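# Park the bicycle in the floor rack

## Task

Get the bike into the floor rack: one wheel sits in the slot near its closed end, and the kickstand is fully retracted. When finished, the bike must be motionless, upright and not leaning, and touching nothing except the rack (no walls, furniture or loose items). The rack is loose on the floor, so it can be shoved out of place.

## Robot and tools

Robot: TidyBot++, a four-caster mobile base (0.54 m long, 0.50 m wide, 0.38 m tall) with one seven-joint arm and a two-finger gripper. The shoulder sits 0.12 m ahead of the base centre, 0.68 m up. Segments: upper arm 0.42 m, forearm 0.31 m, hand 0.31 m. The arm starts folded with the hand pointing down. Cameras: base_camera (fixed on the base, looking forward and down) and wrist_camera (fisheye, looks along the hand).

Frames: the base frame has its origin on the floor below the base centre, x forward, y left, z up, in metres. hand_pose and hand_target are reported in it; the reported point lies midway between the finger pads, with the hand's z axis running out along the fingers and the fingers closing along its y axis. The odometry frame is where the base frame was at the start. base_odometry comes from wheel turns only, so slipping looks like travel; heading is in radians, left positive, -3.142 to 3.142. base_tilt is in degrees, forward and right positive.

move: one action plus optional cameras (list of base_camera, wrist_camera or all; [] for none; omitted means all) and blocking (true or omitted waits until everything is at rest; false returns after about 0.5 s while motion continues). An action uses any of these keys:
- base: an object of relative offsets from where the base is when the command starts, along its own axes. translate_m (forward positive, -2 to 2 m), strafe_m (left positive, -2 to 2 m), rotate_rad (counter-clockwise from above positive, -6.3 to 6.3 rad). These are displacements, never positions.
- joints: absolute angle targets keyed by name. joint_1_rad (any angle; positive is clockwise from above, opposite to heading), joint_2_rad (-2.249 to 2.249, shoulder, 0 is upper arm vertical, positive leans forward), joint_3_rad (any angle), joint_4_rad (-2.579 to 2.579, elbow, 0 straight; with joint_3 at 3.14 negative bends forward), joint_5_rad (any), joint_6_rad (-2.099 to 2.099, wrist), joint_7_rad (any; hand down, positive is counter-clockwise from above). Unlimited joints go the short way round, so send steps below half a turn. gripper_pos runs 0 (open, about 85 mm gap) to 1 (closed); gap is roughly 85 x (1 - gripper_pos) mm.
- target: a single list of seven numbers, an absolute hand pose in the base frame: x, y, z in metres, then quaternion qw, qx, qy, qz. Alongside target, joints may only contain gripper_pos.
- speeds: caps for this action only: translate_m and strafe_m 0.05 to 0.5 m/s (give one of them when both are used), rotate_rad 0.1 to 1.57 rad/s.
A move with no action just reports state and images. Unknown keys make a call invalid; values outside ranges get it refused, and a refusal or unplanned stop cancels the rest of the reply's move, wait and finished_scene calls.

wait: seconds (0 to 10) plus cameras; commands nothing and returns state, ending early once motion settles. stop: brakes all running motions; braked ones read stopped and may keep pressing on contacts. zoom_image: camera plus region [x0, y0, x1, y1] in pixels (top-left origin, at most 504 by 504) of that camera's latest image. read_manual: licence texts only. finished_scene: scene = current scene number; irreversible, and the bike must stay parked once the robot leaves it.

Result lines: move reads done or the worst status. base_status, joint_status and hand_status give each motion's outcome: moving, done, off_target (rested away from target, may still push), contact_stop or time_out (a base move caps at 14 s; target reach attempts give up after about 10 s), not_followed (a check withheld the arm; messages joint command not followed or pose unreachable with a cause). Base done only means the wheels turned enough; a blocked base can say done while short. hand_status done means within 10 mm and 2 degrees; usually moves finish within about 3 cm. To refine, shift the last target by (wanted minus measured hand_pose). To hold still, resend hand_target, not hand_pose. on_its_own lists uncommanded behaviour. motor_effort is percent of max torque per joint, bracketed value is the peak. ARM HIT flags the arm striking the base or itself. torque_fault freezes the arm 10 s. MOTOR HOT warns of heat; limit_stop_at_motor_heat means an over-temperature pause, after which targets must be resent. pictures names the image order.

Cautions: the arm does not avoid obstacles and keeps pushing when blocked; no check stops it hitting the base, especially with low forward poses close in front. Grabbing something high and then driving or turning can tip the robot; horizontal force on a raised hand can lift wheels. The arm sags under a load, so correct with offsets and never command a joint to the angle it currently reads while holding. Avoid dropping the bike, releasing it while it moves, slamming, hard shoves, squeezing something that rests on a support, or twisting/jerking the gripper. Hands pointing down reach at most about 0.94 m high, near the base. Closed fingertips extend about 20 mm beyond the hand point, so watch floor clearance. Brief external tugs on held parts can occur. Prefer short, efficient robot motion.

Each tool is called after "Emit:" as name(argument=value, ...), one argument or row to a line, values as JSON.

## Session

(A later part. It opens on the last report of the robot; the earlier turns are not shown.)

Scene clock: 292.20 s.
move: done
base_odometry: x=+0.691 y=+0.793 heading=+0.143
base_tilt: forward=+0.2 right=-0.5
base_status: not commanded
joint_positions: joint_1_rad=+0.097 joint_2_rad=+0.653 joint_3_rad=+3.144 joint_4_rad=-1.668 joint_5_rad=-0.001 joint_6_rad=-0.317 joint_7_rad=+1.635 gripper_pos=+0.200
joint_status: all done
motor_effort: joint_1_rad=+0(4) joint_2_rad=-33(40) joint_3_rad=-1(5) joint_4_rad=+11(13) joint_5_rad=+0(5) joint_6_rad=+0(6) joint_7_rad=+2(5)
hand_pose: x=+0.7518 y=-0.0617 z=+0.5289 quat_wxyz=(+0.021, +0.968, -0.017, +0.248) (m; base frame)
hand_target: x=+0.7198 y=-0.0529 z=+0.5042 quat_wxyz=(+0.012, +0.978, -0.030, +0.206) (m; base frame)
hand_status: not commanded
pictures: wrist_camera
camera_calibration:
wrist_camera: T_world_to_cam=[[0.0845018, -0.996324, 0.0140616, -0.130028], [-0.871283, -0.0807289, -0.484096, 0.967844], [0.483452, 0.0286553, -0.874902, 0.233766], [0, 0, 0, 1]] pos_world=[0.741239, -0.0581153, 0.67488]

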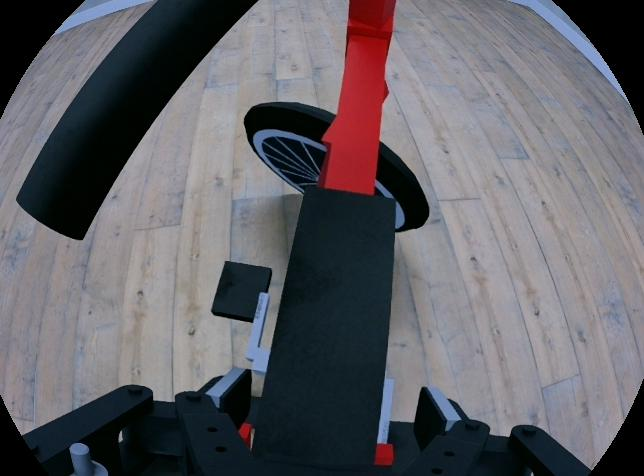

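Emit:
move(
  joints={"joint_1_rad":0.095,"joint_2_rad":0.775,"joint_3_rad":3.1416,"joint_4_rad":-1.48,"joint_5_rad":0,"joint_6_rad":-0.56,"joint_7_rad":1.60},
  cameras=["wrist_camera"],
)

Scene clock: 294.13 s.
move: done
base_odometry: x=+0.691 y=+0.793 heading=+0.143
base_tilt: forward=+0.2 right=-0.5
base_status: not commanded
joint_positions: joint_1_rad=+0.096 joint_2_rad=+0.751 joint_3_rad=+3.144 joint_4_rad=-1.491 joint_5_rad=-0.001 joint_6_rad=-0.498 joint_7_rad=+1.635 gripper_pos=+0.200
joint_status: all done
motor_effort: joint_1_rad=+1(4) joint_2_rad=-37(38) joint_3_rad=+0(2) joint_4_rad=+16(16) joint_5_rad=+1(2) joint_6_rad=+4(5) joint_7_rad=+1(2)
hand_pose: x=+0.7710 y=-0.0625 z=+0.5075 quat_wxyz=(+0.017, +0.980, -0.016, +0.199) (m; base frame)
hand_target: x=+0.7542 y=-0.0592 z=+0.4889 quat_wxyz=(+0.010, +0.986, -0.032, +0.162) (m; base frame)
hand_status: not commanded
pictures: wrist_camera
camera_calibration:
wrist_camera: T_world_to_cam=[[0.0866638, -0.996227, -0.00466382, -0.124301], [-0.915787, -0.0778215, -0.394053, 0.962941], [0.392203, 0.0384212, -0.919076, 0.299163], [0, 0, 0, 1]] pos_world=[0.775289, -0.0603888, 0.653823]

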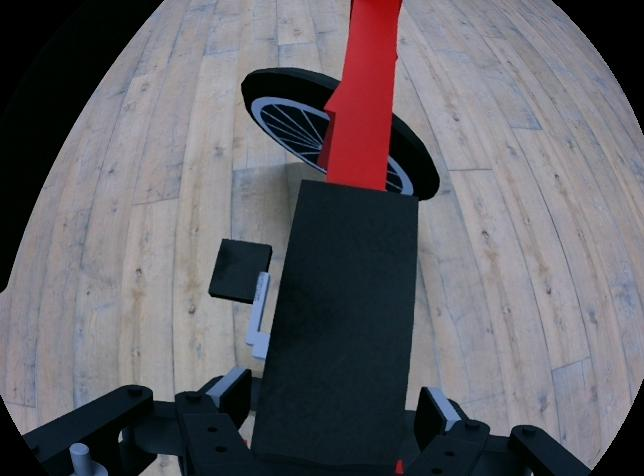

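Emit:
move(
  joints={"joint_1_rad":0.095,"joint_2_rad":0.80,"joint_3_rad":3.1416,"joint_4_rad":-1.475,"joint_5_rad":0,"joint_6_rad":-0.56,"joint_7_rad":1.60},
  cameras=[],
)

Emit:
move(
  joints={"gripper_pos":1.0},
  cameras=["wrist_camera"],
)

Scene clock: 295.30 s.
move: off_target
base_odometry: x=+0.691 y=+0.793 heading=+0.143
base_tilt: forward=+0.2 right=-0.5
base_status: not commanded
joint_positions: joint_1_rad=+0.096 joint_2_rad=+0.757 joint_3_rad=+3.144 joint_4_rad=-1.479 joint_5_rad=-0.001 joint_6_rad=-0.503 joint_7_rad=+1.635 gripper_pos=+0.200
joint_status: joint_2_rad off_target (ended at +0.757, target +0.800); the others done
motor_effort: joint_1_rad=+0(2) joint_2_rad=-35(37) joint_3_rad=+0(1) joint_4_rad=+14(15) joint_5_rad=+1(2) joint_6_rad=+2(4) joint_7_rad=+1(2)
hand_pose: x=+0.7743 y=-0.0628 z=+0.5072 quat_wxyz=(+0.017, +0.980, -0.016, +0.199) (m; base frame)
hand_target: x=+0.7516 y=-0.0589 z=+0.4747 quat_wxyz=(+0.009, +0.988, -0.032, +0.152) (m; base frame)
hand_status: not commanded
pictures: none
No camera images: "cameras" was empty.

Scene clock: 296.30 s.
move: off_target
base_odometry: x=+0.691 y=+0.793 heading=+0.143
base_tilt: forward=+0.2 right=-0.5
base_status: not commanded
joint_positions: joint_1_rad=+0.096 joint_2_rad=+0.757 joint_3_rad=+3.147 joint_4_rad=-1.474 joint_5_rad=+0.006 joint_6_rad=-0.504 joint_7_rad=+1.635 gripper_pos=+0.350
joint_status: gripper_pos off_target (ended at +0.350, target +1.000)
motor_effort: joint_1_rad=+0(3) joint_2_rad=-32(36) joint_3_rad=-3(5) joint_4_rad=+13(14) joint_5_rad=-2(3) joint_6_rad=+2(4) joint_7_rad=+0(1)
hand_pose: x=+0.7759 y=-0.0664 z=+0.5085 quat_wxyz=(+0.020, +0.979, -0.015, +0.201) (m; base frame)
hand_target: x=+0.7516 y=-0.0589 z=+0.4747 quat_wxyz=(+0.009, +0.988, -0.032, +0.152) (m; base frame)
hand_status: not commanded
pictures: wrist_camera
camera_calibration:
wrist_camera: T_world_to_cam=[[0.0880557, -0.996108, 0.00382372, -0.13402], [-0.914192, -0.0823376, -0.396829, 0.967424], [0.3956, 0.0314475, -0.917884, 0.294663], [0, 0, 0, 1]] pos_world=[0.779644, -0.0631097, 0.654881]

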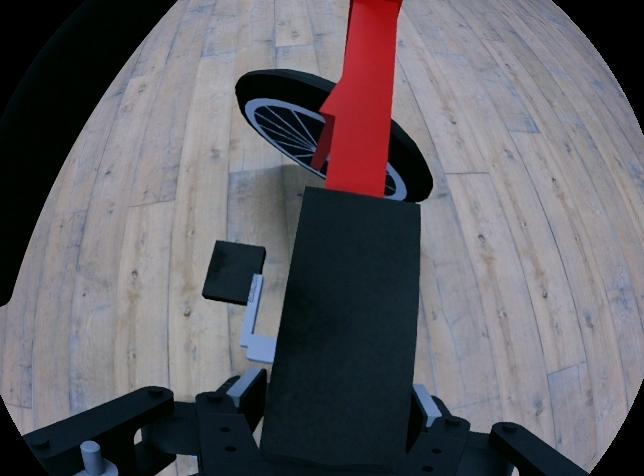

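Emit:
move(
  base={"translate_m":0.02},
  speeds={"translate_m":0.1},
  joints={"joint_1_rad":0.095,"joint_2_rad":0.715,"joint_3_rad":3.1416,"joint_4_rad":-1.57,"joint_5_rad":0,"joint_6_rad":-0.405,"joint_7_rad":1.60},
  cameras=["wrist_camera"],
)

Emit:
move(
  base={"translate_m":0.02},
  speeds={"translate_m":0.1},
  joints={"joint_1_rad":0.095,"joint_2_rad":0.677,"joint_3_rad":3.1416,"joint_4_rad":-1.655,"joint_5_rad":0,"joint_6_rad":-0.36,"joint_7_rad":1.60},
)

Scene clock: 298.87 s.
move: done
base_odometry: x=+0.711 y=+0.796 heading=+0.144
base_tilt: forward=+0.2 right=-0.5
base_status: done
joint_positions: joint_1_rad=+0.079 joint_2_rad=+0.713 joint_3_rad=+3.131 joint_4_rad=-1.538 joint_5_rad=-0.005 joint_6_rad=-0.434 joint_7_rad=+1.634 gripper_pos=+0.544
joint_status: all done
on_its_own: gripper_pos moved +0.194 toward your old target +1.000
motor_effort: joint_1_rad=+2(7) joint_2_rad=-35(38) joint_3_rad=+3(5) joint_4_rad=+15(18) joint_5_rad=+4(7) joint_6_rad=+2(7) joint_7_rad=+2(5)
hand_pose: x=+0.7744 y=-0.0432 z=+0.5234 quat_wxyz=(+0.010, +0.974, -0.007, +0.226) (m; base frame)
hand_target: x=+0.7655 y=-0.0602 z=+0.5135 quat_wxyz=(+0.014, +0.974, -0.032, +0.223) (m; base frame)
hand_status: not commanded
pictures: wrist_camera
camera_calibration:
wrist_camera: T_world_to_cam=[[0.109561, -0.993958, -0.00666651, -0.121907], [-0.890213, -0.0951378, -0.4455, 0.980237], [0.442174, 0.0547442, -0.895257, 0.261225], [0, 0, 0, 1]] pos_world=[0.770469, -0.0422131, 0.669746]

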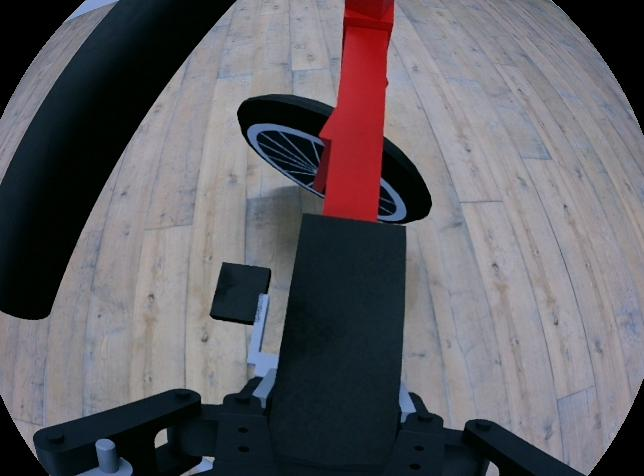

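Scene clock: 299.73 s.
move: off_target
base_odometry: x=+0.730 y=+0.799 heading=+0.144
base_tilt: forward=+0.2 right=-0.5
base_status: done
joint_positions: joint_1_rad=+0.082 joint_2_rad=+0.678 joint_3_rad=+3.129 joint_4_rad=-1.610 joint_5_rad=-0.006 joint_6_rad=-0.402 joint_7_rad=+1.634 gripper_pos=+0.544
joint_status: joint_4_rad off_target (ended at -1.610, target -1.655); the others done
motor_effort: joint_1_rad=+3(5) joint_2_rad=-33(36) joint_3_rad=+3(6) joint_4_rad=+13(17) joint_5_rad=+4(5) joint_6_rad=+2(5) joint_7_rad=+3(3)
hand_pose: x=+0.7541 y=-0.0425 z=+0.5230 quat_wxyz=(+0.010, +0.975, -0.007, +0.224) (m; base frame)
hand_target: x=+0.7428 y=-0.0581 z=+0.5126 quat_wxyz=(+0.014, +0.974, -0.032, +0.223) (m; base frame)
hand_status: not commanded
pictures: base_camera, wrist_camera
camera_calibration:
wrist_camera: T_world_to_cam=[[0.107875, -0.994129, -0.00843074, -0.116801], [-0.892665, -0.0931246, -0.440996, 0.961612], [0.437622, 0.0550981, -0.897469, 0.274465], [0, 0, 0, 1]] pos_world=[0.750885, -0.0416876, 0.669406]

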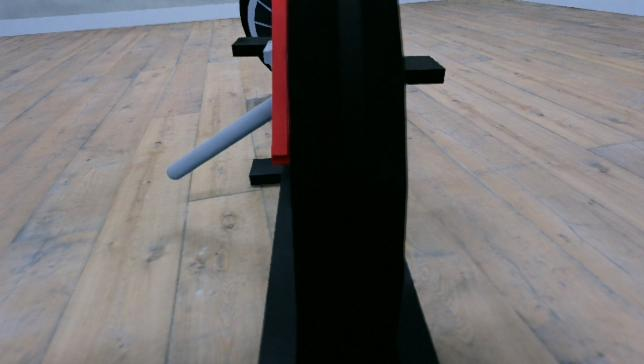

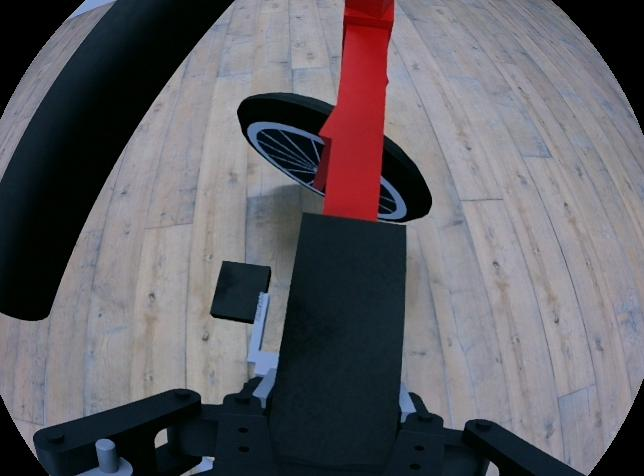

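Emit:
move(
  base={"translate_m":0.025},
  speeds={"translate_m":0.1},
  joints={"joint_1_rad":0.09,"joint_2_rad":0.63,"joint_3_rad":3.1416,"joint_4_rad":-1.755,"joint_5_rad":0,"joint_6_rad":-0.305,"joint_7_rad":1.60},
)

Scene clock: 302.10 s.
move: off_target
base_odometry: x=+0.755 y=+0.803 heading=+0.145
base_tilt: forward=+0.2 right=-0.5
base_status: done
joint_positions: joint_1_rad=+0.060 joint_2_rad=+0.646 joint_3_rad=+3.115 joint_4_rad=-1.691 joint_5_rad=+0.000 joint_6_rad=-0.312 joint_7_rad=+1.628 gripper_pos=+0.556
joint_status: joint_4_rad off_target (ended at -1.691, target -1.755); the others done
motor_effort: joint_1_rad=+5(9) joint_2_rad=-37(39) joint_3_rad=+4(8) joint_4_rad=+7(14) joint_5_rad=-1(4) joint_6_rad=-2(3) joint_7_rad=-2(6)
hand_pose: x=+0.7455 y=-0.0206 z=+0.5260 quat_wxyz=(+0.004, +0.970, +0.007, +0.244) (m; base frame)
hand_target: x=+0.7162 y=-0.0525 z=+0.5131 quat_wxyz=(+0.013, +0.974, -0.030, +0.223) (m; base frame)
hand_status: not commanded
pictures: base_camera, wrist_camera
camera_calibration:
wrist_camera: T_world_to_cam=[[0.13858, -0.990321, -0.00775216, -0.11724], [-0.870318, -0.118044, -0.478134, 0.959672], [0.472591, 0.0730065, -0.878253, 0.243935], [0, 0, 0, 1]] pos_world=[0.736185, -0.0206304, 0.67218]

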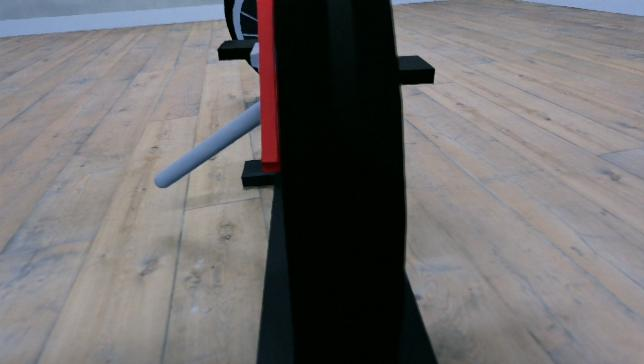

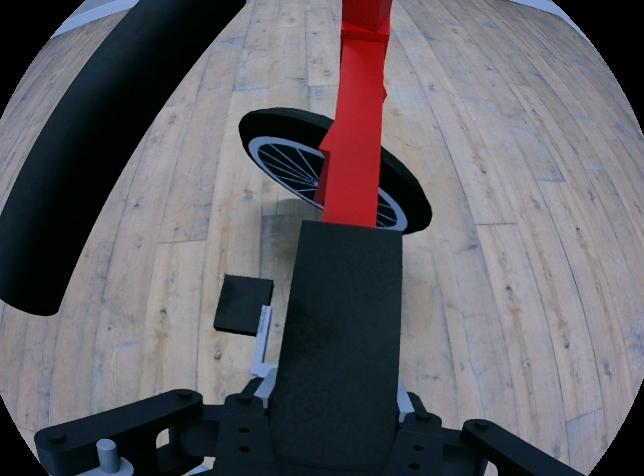

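Emit:
move(
  joints={"gripper_pos":0.2},
  cameras=[],
)

Emit:
move(
  joints={"joint_1_rad":0.06,"joint_2_rad":0.5,"joint_3_rad":3.1416,"joint_4_rad":-1.55,"joint_5_rad":0,"joint_6_rad":-0.70,"joint_7_rad":1.60,"gripper_pos":0.1},
)

Emit:
move(
  base={"translate_m":-0.12},
  speeds={"translate_m":0.25},
)

Scene clock: 304.00 s.
move: done
base_odometry: x=+0.755 y=+0.803 heading=+0.144
base_tilt: forward=+0.2 right=-0.5
base_status: not commanded
joint_positions: joint_1_rad=+0.083 joint_2_rad=+0.632 joint_3_rad=+3.124 joint_4_rad=-1.731 joint_5_rad=+0.000 joint_6_rad=-0.312 joint_7_rad=+1.628 gripper_pos=+0.200
joint_status: all done
on_its_own: joint_4_rad moved -0.039 to your old target -1.755
motor_effort: joint_1_rad=+0(6) joint_2_rad=-34(37) joint_3_rad=+0(4) joint_4_rad=+15(16) joint_5_rad=+1(2) joint_6_rad=+4(4) joint_7_rad=+1(2)
hand_pose: x=+0.7272 y=-0.0389 z=+0.5200 quat_wxyz=(+0.010, +0.973, -0.007, +0.231) (m; base frame)
hand_target: x=+0.7162 y=-0.0525 z=+0.5131 quat_wxyz=(+0.013, +0.974, -0.030, +0.223) (m; base frame)
hand_status: not commanded
pictures: none
No camera images: "cameras" was empty.

Scene clock: 305.53 s.
move: done
base_odometry: x=+0.755 y=+0.803 heading=+0.144
base_tilt: forward=+0.2 right=-0.5
base_status: not commanded
joint_positions: joint_1_rad=+0.072 joint_2_rad=+0.500 joint_3_rad=+3.125 joint_4_rad=-1.557 joint_5_rad=+0.000 joint_6_rad=-0.641 joint_7_rad=+1.628 gripper_pos=+0.100
joint_status: all done
motor_effort: joint_1_rad=+0(2) joint_2_rad=-33(37) joint_3_rad=-1(1) joint_4_rad=+18(19) joint_5_rad=+0(2) joint_6_rad=+3(5) joint_7_rad=+1(2)
hand_pose: x=+0.7312 y=-0.0333 z=+0.6234 quat_wxyz=(+0.009, +0.975, -0.001, +0.220) (m; base frame)
hand_target: x=+0.7175 y=-0.0346 z=+0.6184 quat_wxyz=(+0.009, +0.981, -0.015, +0.194) (m; base frame)
hand_status: not commanded
pictures: base_camera, wrist_camera
camera_calibration:
wrist_camera: T_world_to_cam=[[0.120424, -0.992685, -0.00865508, -0.113329], [-0.894746, -0.104758, -0.434114, 0.983204], [0.430032, 0.0600217, -0.900816, 0.381882], [0, 0, 0, 1]] pos_world=[0.729144, -0.0324232, 0.769847]

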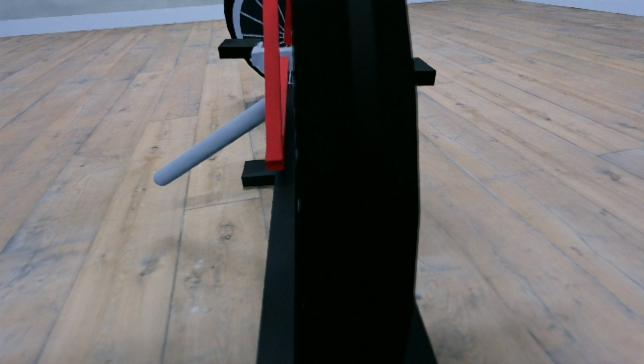

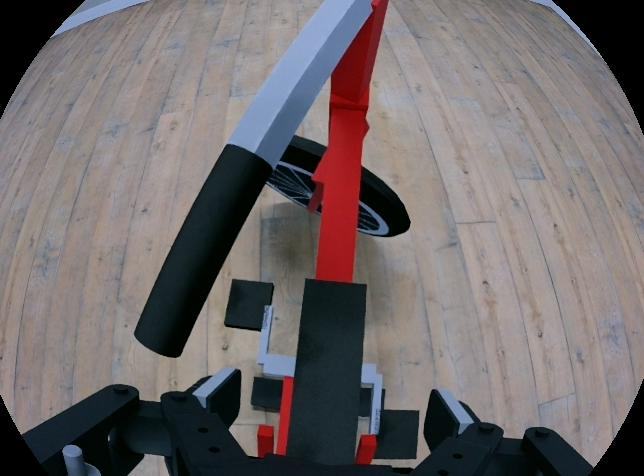

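Scene clock: 306.87 s.
move: done
base_odometry: x=+0.636 y=+0.786 heading=+0.145
base_tilt: forward=+0.2 right=-0.5
base_status: done
joint_positions: joint_1_rad=+0.069 joint_2_rad=+0.499 joint_3_rad=+3.125 joint_4_rad=-1.557 joint_5_rad=+0.000 joint_6_rad=-0.648 joint_7_rad=+1.628 gripper_pos=+0.100
joint_status: not commanded
motor_effort: joint_1_rad=+0(2) joint_2_rad=-33(35) joint_3_rad=-1(2) joint_4_rad=+18(19) joint_5_rad=+1(1) joint_6_rad=+3(5) joint_7_rad=+1(1)
hand_pose: x=+0.7295 y=-0.0317 z=+0.6228 quat_wxyz=(+0.008, +0.976, +0.000, +0.217) (m; base frame)
hand_target: x=+0.7175 y=-0.0346 z=+0.6184 quat_wxyz=(+0.009, +0.981, -0.015, +0.194) (m; base frame)
hand_status: not commanded
pictures: base_camera, wrist_camera
camera_calibration:
wrist_camera: T_world_to_cam=[[0.122802, -0.992385, -0.00958147, -0.112719], [-0.897228, -0.10689, -0.428435, 0.979743], [0.424148, 0.0612094, -0.903522, 0.388001], [0, 0, 0, 1]] pos_world=[0.728325, -0.0308846, 0.769244]

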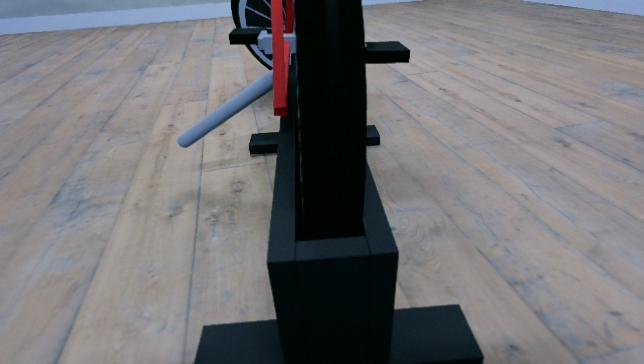

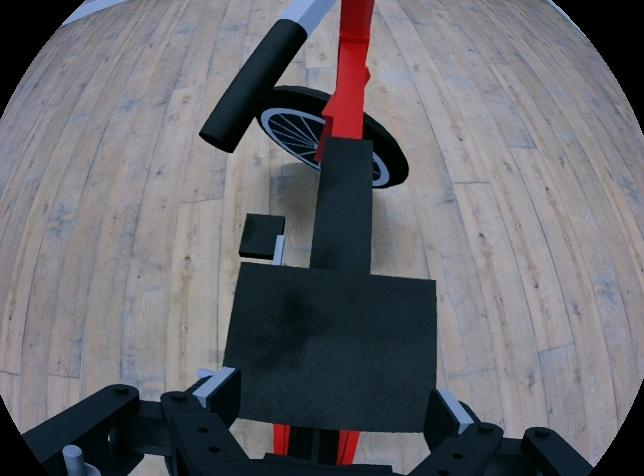

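Emit:
zoom_image(
  camera="base_camera",
  region=[250, 130, 420, 290],
)

Scaled by 2.965.

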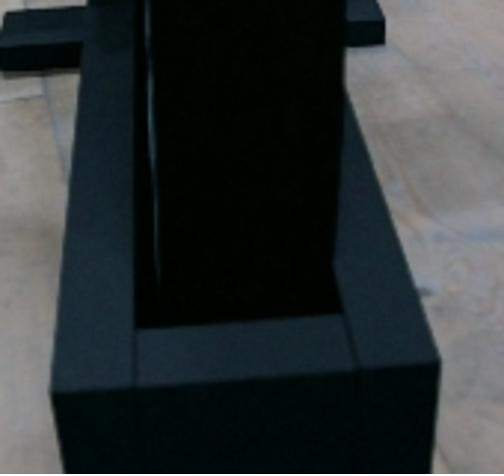

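Emit:
move(
  base={"translate_m":-0.35},
  cameras=["base_camera"],
)

Emit:
move(
  base={"translate_m":0.21,"strafe_m":1.025,"rotate_rad":-0.75},
  joints={"joint_1_rad":0.0,"joint_2_rad":0.2,"joint_3_rad":3.1416,"joint_4_rad":-2.0,"joint_5_rad":0,"joint_6_rad":-0.5,"joint_7_rad":1.57,"gripper_pos":0.5},
  cameras=["base_camera"],
)

Emit:
move(
  base={"translate_m":0.729,"strafe_m":0.541,"rotate_rad":-0.769},
)

Scene clock: 312.57 s.
move: done
base_odometry: x=+0.290 y=+0.735 heading=+0.146
base_tilt: forward=+0.2 right=-0.5
base_status: done
joint_positions: joint_1_rad=+0.069 joint_2_rad=+0.498 joint_3_rad=+3.125 joint_4_rad=-1.557 joint_5_rad=+0.000 joint_6_rad=-0.651 joint_7_rad=+1.628 gripper_pos=+0.100
joint_status: not commanded
motor_effort: joint_1_rad=+0(1) joint_2_rad=-34(35) joint_3_rad=-1(1) joint_4_rad=+19(20) joint_5_rad=+1(2) joint_6_rad=+4(5) joint_7_rad=+1(1)
hand_pose: x=+0.7287 y=-0.0316 z=+0.6230 quat_wxyz=(+0.008, +0.976, +0.000, +0.216) (m; base frame)
hand_target: x=+0.7175 y=-0.0346 z=+0.6184 quat_wxyz=(+0.009, +0.981, -0.015, +0.194) (m; base frame)
hand_status: not commanded
pictures: base_camera

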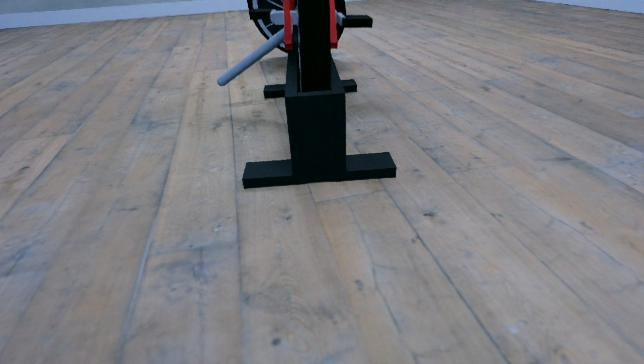

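Scene clock: 316.20 s.
move: done
base_odometry: x=+0.349 y=+1.780 heading=-0.605
base_tilt: forward=+0.2 right=-0.5
base_status: done
joint_positions: joint_1_rad=+0.006 joint_2_rad=+0.210 joint_3_rad=+3.137 joint_4_rad=-1.977 joint_5_rad=+0.000 joint_6_rad=-0.556 joint_7_rad=+1.628 gripper_pos=+0.500
joint_status: all done
motor_effort: joint_1_rad=+0(3) joint_2_rad=-21(34) joint_3_rad=+0(3) joint_4_rad=+17(19) joint_5_rad=+1(3) joint_6_rad=+4(4) joint_7_rad=+1(2)
hand_pose: x=+0.5840 y=+0.0009 z=+0.6246 quat_wxyz=(+0.005, +0.980, +0.027, +0.198) (m; base frame)
hand_target: x=+0.5898 y=+0.0013 z=+0.6278 quat_wxyz=(+0.000, +0.976, +0.000, +0.219) (m; base frame)
hand_status: not commanded
pictures: base_camera

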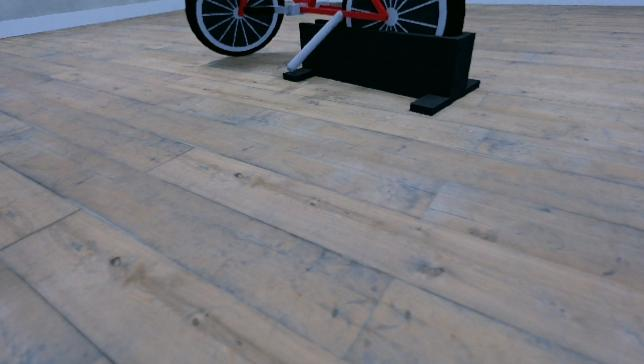

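Scene clock: 319.57 s.
move: done
base_odometry: x=+1.256 y=+1.810 heading=-1.374
base_tilt: forward=+0.2 right=-0.5
base_status: done
joint_positions: joint_1_rad=+0.003 joint_2_rad=+0.209 joint_3_rad=+3.138 joint_4_rad=-1.978 joint_5_rad=+0.000 joint_6_rad=-0.554 joint_7_rad=+1.628 gripper_pos=+0.500
joint_status: not commanded
motor_effort: joint_1_rad=-1(3) joint_2_rad=-22(24) joint_3_rad=-1(3) joint_4_rad=+16(18) joint_5_rad=+0(2) joint_6_rad=+4(5) joint_7_rad=+1(1)
hand_pose: x=+0.5844 y=+0.0019 z=+0.6252 quat_wxyz=(+0.005, +0.980, +0.028, +0.199) (m; base frame)
hand_target: x=+0.5898 y=+0.0013 z=+0.6278 quat_wxyz=(+0.000, +0.976, +0.000, +0.219) (m; base frame)
hand_status: not commanded
pictures: base_camera, wrist_camera
camera_calibration:
wrist_camera: T_world_to_cam=[[0.177912, -0.984005, -0.00907998, -0.0940609], [-0.904908, -0.159971, -0.394398, 0.837478], [0.386637, 0.0783846, -0.918895, 0.481122], [0, 0, 0, 1]] pos_world=[0.588555, 0.00370346, 0.771546]

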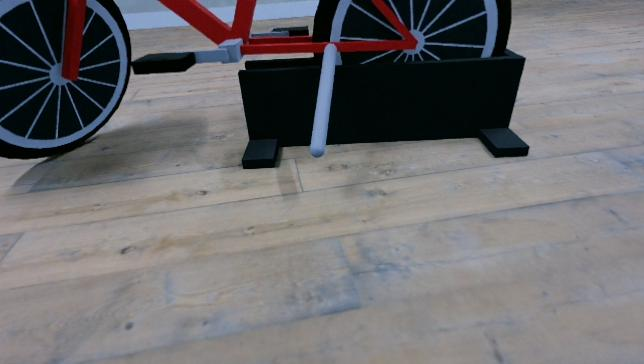

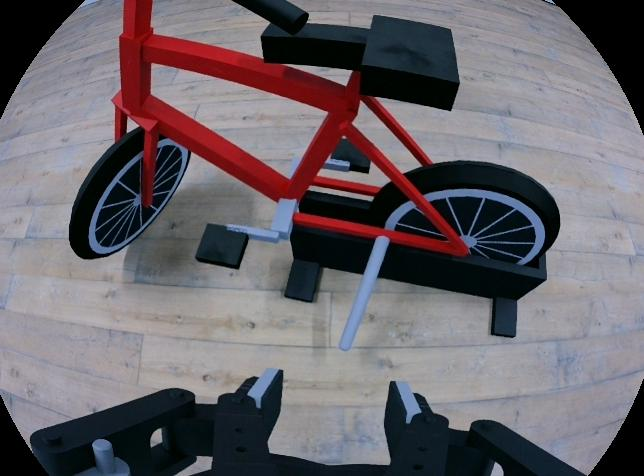

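Emit:
zoom_image(
  camera="base_camera",
  region=[460, 20, 540, 80],
)

Emit:
zoom_image(
  camera="wrist_camera",
  region=[480, 180, 580, 300],
)

Scaled by 6.300.

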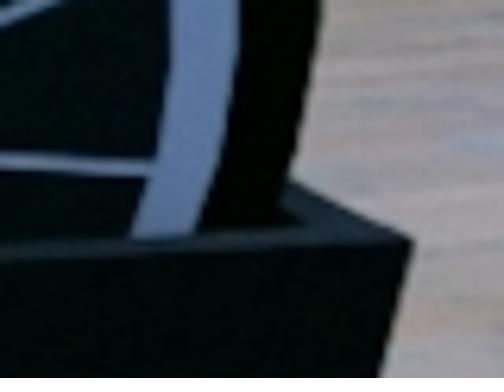

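Scaled by 4.200.

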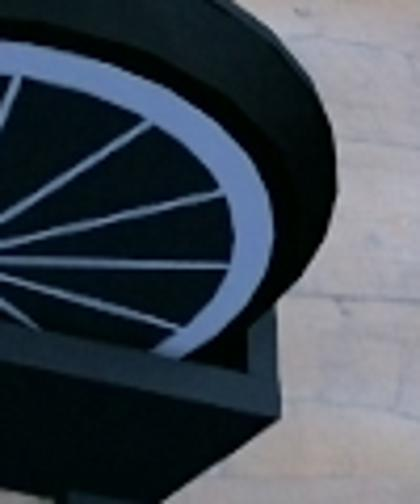

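Emit:
move(
  joints={"joint_1_rad":0.031,"joint_2_rad":1.2,"joint_3_rad":3.1416,"joint_4_rad":-2.2,"joint_5_rad":0,"joint_6_rad":1.1,"joint_7_rad":1.5,"gripper_pos":0.4},
  cameras=[],
)

Emit:
move(
  joints={"joint_1_rad":0.031,"joint_2_rad":1.72,"joint_3_rad":3.1416,"joint_4_rad":-1.75,"joint_5_rad":0,"joint_6_rad":1.27,"joint_7_rad":1.5,"gripper_pos":0.4},
)

Scene clock: 327.73 s.
move: done
base_odometry: x=+1.256 y=+1.810 heading=-1.374
base_tilt: forward=+0.2 right=-0.5
base_status: not commanded
joint_positions: joint_1_rad=+0.017 joint_2_rad=+1.192 joint_3_rad=+3.138 joint_4_rad=-2.178 joint_5_rad=+0.000 joint_6_rad=+1.040 joint_7_rad=+1.574 gripper_pos=+0.400
joint_status: all done
motor_effort: joint_1_rad=+1(2) joint_2_rad=-33(35) joint_3_rad=-1(1) joint_4_rad=+0(18) joint_5_rad=+1(2) joint_6_rad=+6(7) joint_7_rad=+1(2)
hand_pose: x=+0.6644 y=-0.0058 z=+0.3169 quat_wxyz=(+0.002, +0.919, -0.006, +0.395) (m; base frame)
hand_target: x=+0.6628 y=-0.0155 z=+0.3230 quat_wxyz=(-0.008, +0.912, -0.046, +0.408) (m; base frame)
hand_status: not commanded
pictures: none
No camera images: "cameras" was empty.

Scene clock: 329.57 s.
move: done
base_odometry: x=+1.256 y=+1.810 heading=-1.374
base_tilt: forward=+0.2 right=-0.5
base_status: not commanded
joint_positions: joint_1_rad=+0.017 joint_2_rad=+1.716 joint_3_rad=+3.138 joint_4_rad=-1.772 joint_5_rad=+0.000 joint_6_rad=+1.211 joint_7_rad=+1.574 gripper_pos=+0.400
joint_status: all done
motor_effort: joint_1_rad=+1(1) joint_2_rad=-34(37) joint_3_rad=-1(2) joint_4_rad=-2(3) joint_5_rad=+1(2) joint_6_rad=+7(8) joint_7_rad=+1(2)
hand_pose: x=+0.6653 y=-0.0061 z=+0.1233 quat_wxyz=(+0.003, +0.908, -0.007, +0.419) (m; base frame)
hand_target: x=+0.6851 y=-0.0162 z=+0.1385 quat_wxyz=(-0.009, +0.890, -0.045, +0.454) (m; base frame)
hand_status: not commanded
pictures: base_camera, wrist_camera
camera_calibration:
wrist_camera: T_world_to_cam=[[0.110191, -0.993533, 0.0274078, -0.0803392], [-0.639831, -0.0920102, -0.762988, 0.581048], [0.760575, 0.0665378, -0.645831, -0.293231], [0, 0, 0, 1]] pos_world=[0.603649, -0.00684633, 0.256157]

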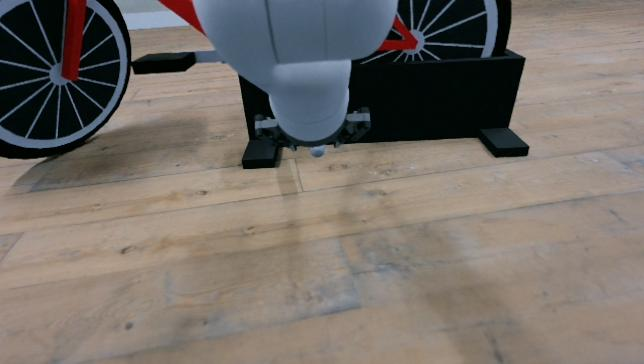

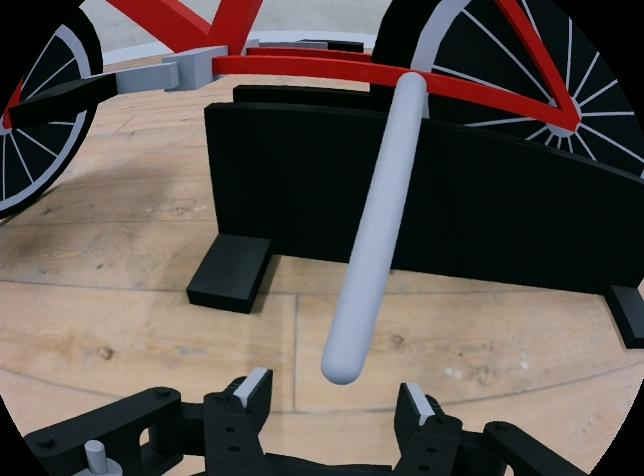

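Emit:
move(
  joints={"joint_1_rad":0.05,"joint_2_rad":1.772,"joint_3_rad":3.1416,"joint_4_rad":-1.59,"joint_5_rad":0,"joint_6_rad":1.27,"joint_7_rad":1.33,"gripper_pos":0.35},
)

Scene clock: 333.50 s.
move: done
base_odometry: x=+1.256 y=+1.810 heading=-1.374
base_tilt: forward=+0.2 right=-0.5
base_status: not commanded
joint_positions: joint_1_rad=+0.037 joint_2_rad=+1.759 joint_3_rad=+3.138 joint_4_rad=-1.609 joint_5_rad=+0.000 joint_6_rad=+1.213 joint_7_rad=+1.406 gripper_pos=+0.350
joint_status: all done
motor_effort: joint_1_rad=+1(1) joint_2_rad=-36(36) joint_3_rad=-1(1) joint_4_rad=+1(2) joint_5_rad=+1(2) joint_6_rad=+6(8) joint_7_rad=+1(1)
hand_pose: x=+0.7213 y=-0.0196 z=+0.1252 quat_wxyz=(-0.031, +0.876, -0.090, +0.473) (m; base frame)
hand_target: x=+0.7318 y=-0.0293 z=+0.1360 quat_wxyz=(-0.048, +0.856, -0.125, +0.499) (m; base frame)
hand_status: not commanded
pictures: base_camera, wrist_camera
camera_calibration:
wrist_camera: T_world_to_cam=[[-0.00706473, -0.995345, -0.0961154, 0.0000214931], [-0.539406, 0.084728, -0.837772, 0.557443], [0.842016, 0.0459266, -0.537494, -0.40635], [0, 0, 0, 1]] pos_world=[0.642842, -0.0285473, 0.248601]

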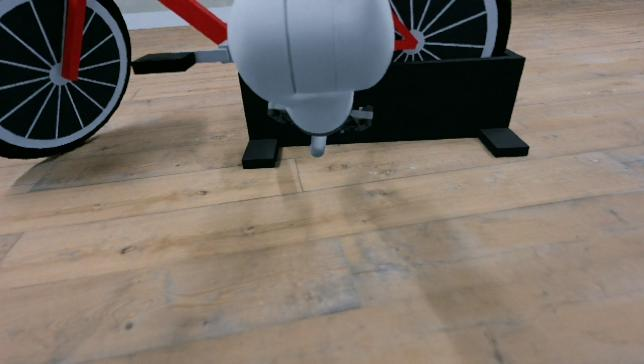

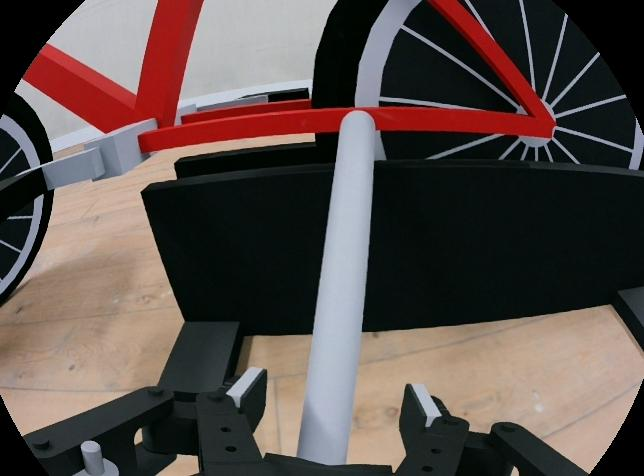

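Emit:
move(
  joints={"joint_1_rad":0.053,"joint_2_rad":1.832,"joint_3_rad":3.1416,"joint_4_rad":-1.388,"joint_5_rad":0,"joint_6_rad":1.015,"joint_7_rad":1.33,"gripper_pos":0.4},
  cameras=[],
)

Emit:
move(
  joints={"gripper_pos":0.85},
)

Scene clock: 335.13 s.
move: done
base_odometry: x=+1.256 y=+1.810 heading=-1.374
base_tilt: forward=+0.2 right=-0.5
base_status: not commanded
joint_positions: joint_1_rad=+0.039 joint_2_rad=+1.820 joint_3_rad=+3.138 joint_4_rad=-1.408 joint_5_rad=+0.000 joint_6_rad=+1.072 joint_7_rad=+1.404 gripper_pos=+0.400
joint_status: all done
motor_effort: joint_1_rad=+1(2) joint_2_rad=-37(38) joint_3_rad=-1(1) joint_4_rad=+4(5) joint_5_rad=+1(2) joint_6_rad=+7(8) joint_7_rad=+1(2)
hand_pose: x=+0.7587 y=-0.0219 z=+0.0928 quat_wxyz=(-0.032, +0.876, -0.092, +0.472) (m; base frame)
hand_target: x=+0.7508 y=-0.0322 z=+0.0753 quat_wxyz=(-0.042, +0.883, -0.131, +0.449) (m; base frame)
hand_status: not commanded
pictures: none
No camera images: "cameras" was empty.

Scene clock: 335.93 s.
move: off_target
base_odometry: x=+1.256 y=+1.810 heading=-1.374
base_tilt: forward=+0.2 right=-0.5
base_status: not commanded
joint_positions: joint_1_rad=+0.036 joint_2_rad=+1.821 joint_3_rad=+3.137 joint_4_rad=-1.407 joint_5_rad=+0.004 joint_6_rad=+1.072 joint_7_rad=+1.400 gripper_pos=+0.758
joint_status: gripper_pos off_target (ended at +0.758, target +0.850)
motor_effort: joint_1_rad=+4(6) joint_2_rad=-36(38) joint_3_rad=+1(3) joint_4_rad=+5(6) joint_5_rad=-2(5) joint_6_rad=+6(8) joint_7_rad=+1(2)
hand_pose: x=+0.7586 y=-0.0191 z=+0.0925 quat_wxyz=(-0.034, +0.876, -0.091, +0.472) (m; base frame)
hand_target: x=+0.7508 y=-0.0322 z=+0.0753 quat_wxyz=(-0.042, +0.883, -0.131, +0.449) (m; base frame)
hand_status: not commanded
pictures: base_camera, wrist_camera
camera_calibration:
wrist_camera: T_world_to_cam=[[-0.00612331, -0.994759, -0.102068, -0.0025231], [-0.540861, 0.089146, -0.836375, 0.551141], [0.84109, 0.0500831, -0.538572, -0.454558], [0, 0, 0, 1]] pos_world=[0.680399, -0.0288762, 0.215891]

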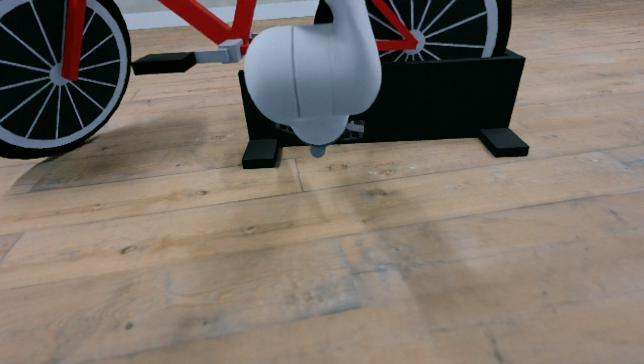

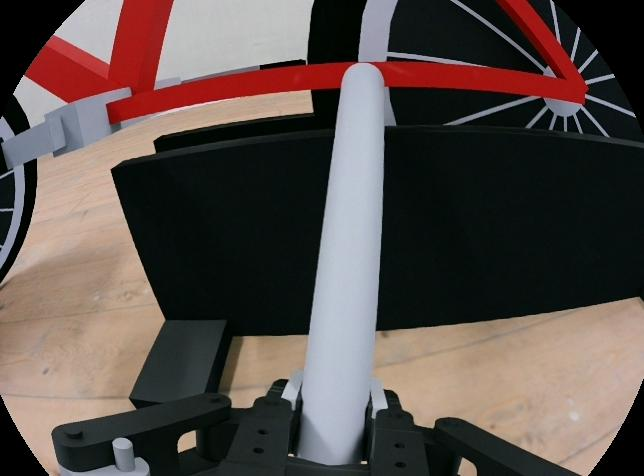

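Emit:
move(
  joints={"joint_1_rad":0.12,"joint_2_rad":1.828,"joint_3_rad":3.1416,"joint_4_rad":-1.39,"joint_5_rad":0,"joint_6_rad":1.015,"joint_7_rad":1.5},
  cameras=["wrist_camera"],
)

Emit:
move(
  joints={"joint_1_rad":0.17,"joint_2_rad":1.815,"joint_3_rad":3.1416,"joint_4_rad":-1.40,"joint_5_rad":0,"joint_6_rad":1.01,"joint_7_rad":1.7},
  cameras=["wrist_camera"],
)

Scene clock: 338.77 s.
move: off_target
base_odometry: x=+1.256 y=+1.810 heading=-1.374
base_tilt: forward=+0.2 right=-0.5
base_status: not commanded
joint_positions: joint_1_rad=+0.060 joint_2_rad=+1.821 joint_3_rad=+3.126 joint_4_rad=-1.407 joint_5_rad=+0.017 joint_6_rad=+1.072 joint_7_rad=+1.456 gripper_pos=+0.758
joint_status: joint_1_rad off_target (ended at +0.060, target +0.120); the others done
motor_effort: joint_1_rad=+8(9) joint_2_rad=-37(38) joint_3_rad=+4(5) joint_4_rad=+7(8) joint_5_rad=-5(7) joint_6_rad=+6(7) joint_7_rad=+2(3)
hand_pose: x=+0.7583 y=-0.0260 z=+0.0924 quat_wxyz=(-0.023, +0.878, -0.075, +0.472) (m; base frame)
hand_target: x=+0.7487 y=-0.0746 z=+0.0774 quat_wxyz=(+0.011, +0.888, -0.085, +0.452) (m; base frame)
hand_status: not commanded
pictures: wrist_camera
camera_calibration:
wrist_camera: T_world_to_cam=[[0.0108294, -0.99762, -0.0681016, -0.0255191], [-0.543033, 0.0513203, -0.838142, 0.552343], [0.839642, 0.0460579, -0.541184, -0.45275], [0, 0, 0, 1]] pos_world=[0.680364, -0.032952, 0.216183]

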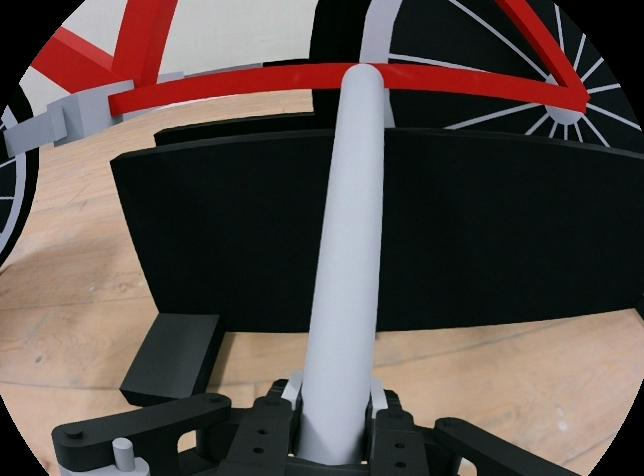

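Scene clock: 339.50 s.
move: off_target
base_odometry: x=+1.256 y=+1.810 heading=-1.374
base_tilt: forward=+0.2 right=-0.5
base_status: not commanded
joint_positions: joint_1_rad=+0.105 joint_2_rad=+1.821 joint_3_rad=+3.124 joint_4_rad=-1.407 joint_5_rad=+0.022 joint_6_rad=+1.069 joint_7_rad=+1.640 gripper_pos=+0.759
joint_status: joint_1_rad off_target (ended at +0.105, target +0.170); the others done
motor_effort: joint_1_rad=+9(11) joint_2_rad=-36(38) joint_3_rad=+5(6) joint_4_rad=+6(9) joint_5_rad=-7(8) joint_6_rad=+6(7) joint_7_rad=+1(2)
hand_pose: x=+0.7564 y=-0.0523 z=+0.0921 quat_wxyz=(+0.029, +0.882, -0.012, +0.471) (m; base frame)
hand_target: x=+0.7460 y=-0.1063 z=+0.0821 quat_wxyz=(+0.067, +0.892, -0.018, +0.446) (m; base frame)
hand_status: not commanded
pictures: wrist_camera
camera_calibration:
wrist_camera: T_world_to_cam=[[0.0732225, -0.993916, 0.0822749, -0.112616], [-0.549958, -0.10906, -0.828041, 0.548375], [0.831977, 0.0153835, -0.554598, -0.444713], [0, 0, 0, 1]] pos_world=[0.67982, -0.0452837, 0.216706]

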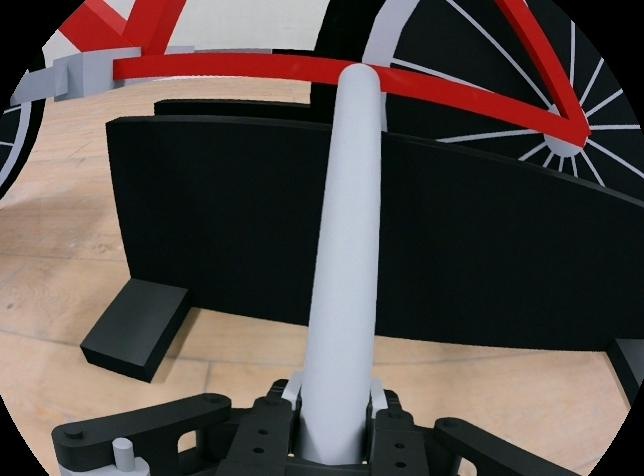

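Emit:
move(
  joints={"joint_1_rad":0.215,"joint_2_rad":1.79,"joint_3_rad":3.1416,"joint_4_rad":-1.43,"joint_5_rad":0,"joint_6_rad":1.01,"joint_7_rad":1.87},
  cameras=[],
)

Emit:
move(
  joints={"joint_1_rad":0.262,"joint_2_rad":1.74,"joint_3_rad":3.1416,"joint_4_rad":-1.475,"joint_5_rad":0,"joint_6_rad":1.01,"joint_7_rad":2.03},
  cameras=["wrist_camera"],
)

Emit:
move(
  joints={"joint_1_rad":0.29,"joint_2_rad":1.675,"joint_3_rad":3.1416,"joint_4_rad":-1.51,"joint_5_rad":0,"joint_6_rad":0.99,"joint_7_rad":2.19},
  cameras=["wrist_camera"],
)

Scene clock: 341.20 s.
move: off_target
base_odometry: x=+1.256 y=+1.810 heading=-1.374
base_tilt: forward=+0.2 right=-0.5
base_status: not commanded
joint_positions: joint_1_rad=+0.144 joint_2_rad=+1.806 joint_3_rad=+3.124 joint_4_rad=-1.411 joint_5_rad=+0.026 joint_6_rad=+1.051 joint_7_rad=+1.809 gripper_pos=+0.760
joint_status: joint_1_rad off_target (ended at +0.144, target +0.215); the others done
motor_effort: joint_1_rad=+10(12) joint_2_rad=-37(39) joint_3_rad=+5(6) joint_4_rad=+3(7) joint_5_rad=-8(9) joint_6_rad=+8(9) joint_7_rad=+1(2)
hand_pose: x=+0.7580 y=-0.0764 z=+0.0962 quat_wxyz=(+0.076, +0.882, +0.047, +0.463) (m; base frame)
hand_target: x=+0.7406 y=-0.1343 z=+0.0912 quat_wxyz=(+0.114, +0.893, +0.038, +0.434) (m; base frame)
hand_status: not commanded
pictures: none
No camera images: "cameras" was empty.

Scene clock: 342.20 s.
move: off_target
base_odometry: x=+1.256 y=+1.810 heading=-1.374
base_tilt: forward=+0.2 right=-0.5
base_status: not commanded
joint_positions: joint_1_rad=+0.184 joint_2_rad=+1.777 joint_3_rad=+3.123 joint_4_rad=-1.444 joint_5_rad=+0.030 joint_6_rad=+1.030 joint_7_rad=+1.970 gripper_pos=+0.760
joint_status: joint_1_rad off_target (ended at +0.184, target +0.262); the others done
motor_effort: joint_1_rad=+12(13) joint_2_rad=-41(43) joint_3_rad=+5(7) joint_4_rad=+2(3) joint_5_rad=-9(10) joint_6_rad=+11(13) joint_7_rad=+0(2)
hand_pose: x=+0.7514 y=-0.0997 z=+0.1018 quat_wxyz=(+0.117, +0.883, +0.102, +0.443) (m; base frame)
hand_target: x=+0.7399 y=-0.1651 z=+0.1130 quat_wxyz=(+0.159, +0.888, +0.088, +0.422) (m; base frame)
hand_status: not commanded
pictures: wrist_camera
camera_calibration:
wrist_camera: T_world_to_cam=[[0.199041, -0.923447, 0.328067, -0.272643], [-0.568648, -0.381475, -0.728777, 0.525233], [0.798137, -0.041498, -0.601045, -0.409998], [0, 0, 0, 1]] pos_world=[0.680174, -0.0684216, 0.225796]

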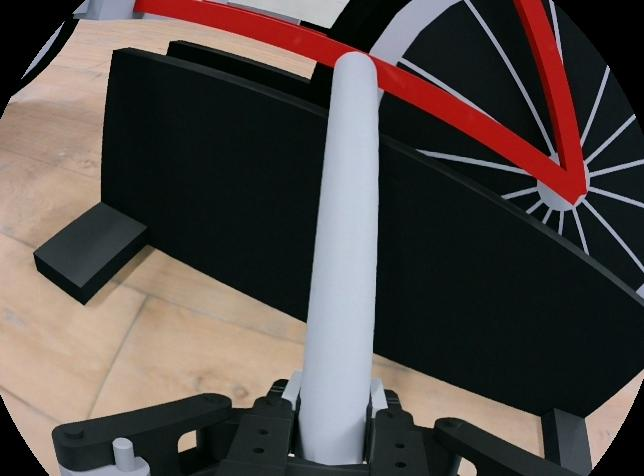

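Scene clock: 343.03 s.
move: off_target
base_odometry: x=+1.256 y=+1.810 heading=-1.374
base_tilt: forward=+0.2 right=-0.5
base_status: not commanded
joint_positions: joint_1_rad=+0.221 joint_2_rad=+1.736 joint_3_rad=+3.123 joint_4_rad=-1.491 joint_5_rad=+0.030 joint_6_rad=+0.997 joint_7_rad=+2.128 gripper_pos=+0.760
joint_status: joint_1_rad off_target (ended at +0.221, target +0.290); joint_2_rad off_target (ended at +1.736, target +1.675); the others done
motor_effort: joint_1_rad=+9(13) joint_2_rad=-45(46) joint_3_rad=+3(6) joint_4_rad=+3(5) joint_5_rad=-7(9) joint_6_rad=+12(13) joint_7_rad=-1(1)
hand_pose: x=+0.7415 y=-0.1217 z=+0.1090 quat_wxyz=(+0.153, +0.884, +0.157, +0.413) (m; base frame)
hand_target: x=+0.7494 y=-0.1867 z=+0.1420 quat_wxyz=(+0.200, +0.878, +0.146, +0.410) (m; base frame)
hand_status: not commanded
pictures: wrist_camera
camera_calibration:
wrist_camera: T_world_to_cam=[[0.273364, -0.865423, 0.419899, -0.351436], [-0.583192, -0.496258, -0.643129, 0.503935], [0.764957, -0.0690735, -0.640367, -0.373048], [0, 0, 0, 1]] pos_world=[0.675327, -0.0798267, 0.232776]

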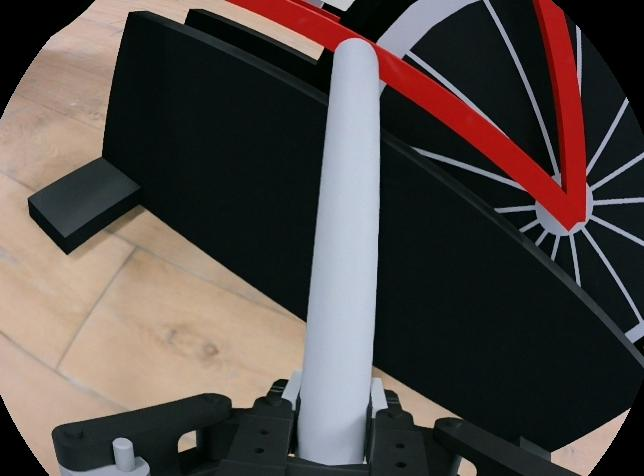

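Emit:
move(
  joints={"joint_1_rad":0.306,"joint_2_rad":1.62,"joint_3_rad":3.1416,"joint_4_rad":-1.53,"joint_5_rad":0,"joint_6_rad":0.97,"joint_7_rad":2.33},
  cameras=[],
)

Emit:
move(
  joints={"joint_1_rad":0.306,"joint_2_rad":1.55,"joint_3_rad":3.1416,"joint_4_rad":-1.565,"joint_5_rad":0,"joint_6_rad":0.94,"joint_7_rad":2.45},
  cameras=["wrist_camera"],
)

Emit:
move(
  joints={"joint_1_rad":0.306,"joint_2_rad":1.48,"joint_3_rad":3.1416,"joint_4_rad":-1.59,"joint_5_rad":0,"joint_6_rad":0.905,"joint_7_rad":2.56},
  cameras=[],
)

Emit:
move(
  joints={"joint_1_rad":0.306,"joint_2_rad":1.41,"joint_3_rad":3.1416,"joint_4_rad":-1.63,"joint_5_rad":0,"joint_6_rad":0.90,"joint_7_rad":2.67},
  cameras=["wrist_camera"],
)

Scene clock: 345.67 s.
move: off_target
base_odometry: x=+1.256 y=+1.810 heading=-1.374
base_tilt: forward=+0.2 right=-0.5
base_status: not commanded
joint_positions: joint_1_rad=+0.252 joint_2_rad=+1.700 joint_3_rad=+3.123 joint_4_rad=-1.518 joint_5_rad=+0.030 joint_6_rad=+0.962 joint_7_rad=+2.269 gripper_pos=+0.760
joint_status: joint_1_rad off_target (ended at +0.252, target +0.306); joint_2_rad off_target (ended at +1.700, target +1.620); the others done
motor_effort: joint_1_rad=+7(10) joint_2_rad=-49(50) joint_3_rad=+2(5) joint_4_rad=+5(6) joint_5_rad=-5(8) joint_6_rad=+14(15) joint_7_rad=-1(2)
hand_pose: x=+0.7377 y=-0.1407 z=+0.1175 quat_wxyz=(+0.182, +0.879, +0.208, +0.388) (m; base frame)
hand_target: x=+0.7610 y=-0.2014 z=+0.1686 quat_wxyz=(+0.235, +0.864, +0.199, +0.398) (m; base frame)
hand_status: not commanded
pictures: none
No camera images: "cameras" was empty.

Scene clock: 346.50 s.
move: off_target
base_odometry: x=+1.256 y=+1.810 heading=-1.374
base_tilt: forward=+0.2 right=-0.5
base_status: not commanded
joint_positions: joint_1_rad=+0.276 joint_2_rad=+1.656 joint_3_rad=+3.125 joint_4_rad=-1.562 joint_5_rad=+0.030 joint_6_rad=+0.924 joint_7_rad=+2.391 gripper_pos=+0.760
joint_status: joint_2_rad off_target (ended at +1.656, target +1.550); the others done
motor_effort: joint_1_rad=+4(8) joint_2_rad=-53(55) joint_3_rad=-1(2) joint_4_rad=+7(8) joint_5_rad=-2(6) joint_6_rad=+15(16) joint_7_rad=-2(2)
hand_pose: x=+0.7282 y=-0.1551 z=+0.1270 quat_wxyz=(+0.202, +0.875, +0.254, +0.358) (m; base frame)
hand_target: x=+0.7728 y=-0.2051 z=+0.1995 quat_wxyz=(+0.260, +0.849, +0.250, +0.385) (m; base frame)
hand_status: not commanded
pictures: wrist_camera
camera_calibration:
wrist_camera: T_world_to_cam=[[0.416766, -0.735012, 0.53485, -0.48298], [-0.573118, -0.669172, -0.473017, 0.435417], [0.705579, -0.109394, -0.700136, -0.309117], [0, 0, 0, 1]] pos_world=[0.668941, -0.0974427, 0.247857]

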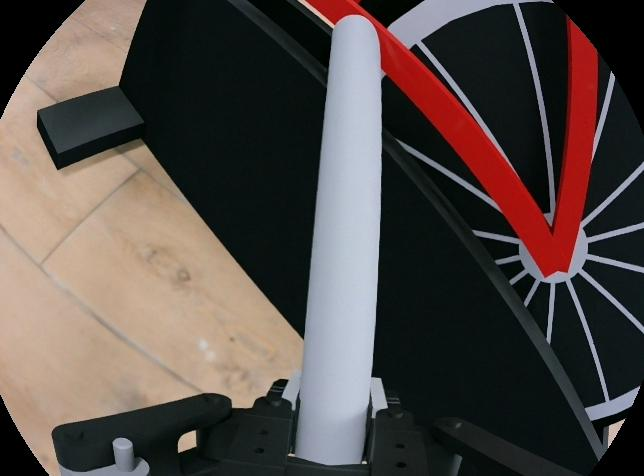

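Scene clock: 347.33 s.
move: off_target
base_odometry: x=+1.256 y=+1.810 heading=-1.374
base_tilt: forward=+0.2 right=-0.6
base_status: not commanded
joint_positions: joint_1_rad=+0.290 joint_2_rad=+1.608 joint_3_rad=+3.137 joint_4_rad=-1.597 joint_5_rad=+0.030 joint_6_rad=+0.876 joint_7_rad=+2.509 gripper_pos=+0.760
joint_status: joint_2_rad off_target (ended at +1.608, target +1.480); the others done
motor_effort: joint_1_rad=+2(4) joint_2_rad=-58(59) joint_3_rad=-4(4) joint_4_rad=+9(10) joint_5_rad=-2(3) joint_6_rad=+17(19) joint_7_rad=-3(3)
hand_pose: x=+0.7224 y=-0.1690 z=+0.1384 quat_wxyz=(+0.221, +0.867, +0.304, +0.328) (m; base frame)
hand_target: x=+0.7864 y=-0.2094 z=+0.2321 quat_wxyz=(+0.283, +0.832, +0.296, +0.374) (m; base frame)
hand_status: not commanded
pictures: none
No camera images: "cameras" was empty.

Scene clock: 348.20 s.
move: off_target
base_odometry: x=+1.256 y=+1.810 heading=-1.374
base_tilt: forward=+0.2 right=-0.5
base_status: not commanded
joint_positions: joint_1_rad=+0.301 joint_2_rad=+1.559 joint_3_rad=+3.151 joint_4_rad=-1.650 joint_5_rad=+0.030 joint_6_rad=+0.856 joint_7_rad=+2.631 gripper_pos=+0.760
joint_status: joint_2_rad off_target (ended at +1.559, target +1.410); the others done
motor_effort: joint_1_rad=-1(2) joint_2_rad=-61(62) joint_3_rad=-6(7) joint_4_rad=+10(12) joint_5_rad=-2(3) joint_6_rad=+19(21) joint_7_rad=-5(6)
hand_pose: x=+0.7125 y=-0.1805 z=+0.1536 quat_wxyz=(+0.240, +0.852, +0.356, +0.300) (m; base frame)
hand_target: x=+0.7959 y=-0.2124 z=+0.2687 quat_wxyz=(+0.310, +0.809, +0.339, +0.366) (m; base frame)
hand_status: not commanded
pictures: wrist_camera
camera_calibration:
wrist_camera: T_world_to_cam=[[0.570131, -0.562919, 0.598392, -0.597358], [-0.508631, -0.813843, -0.280989, 0.320476], [0.645171, -0.14416, -0.750314, -0.237693], [0, 0, 0, 1]] pos_world=[0.656928, -0.109713, 0.26916]

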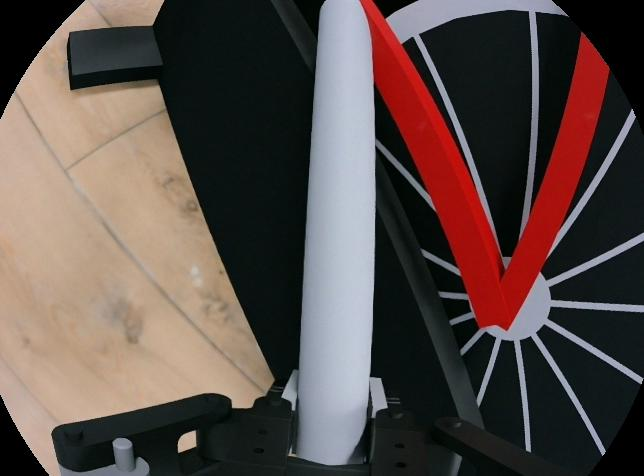

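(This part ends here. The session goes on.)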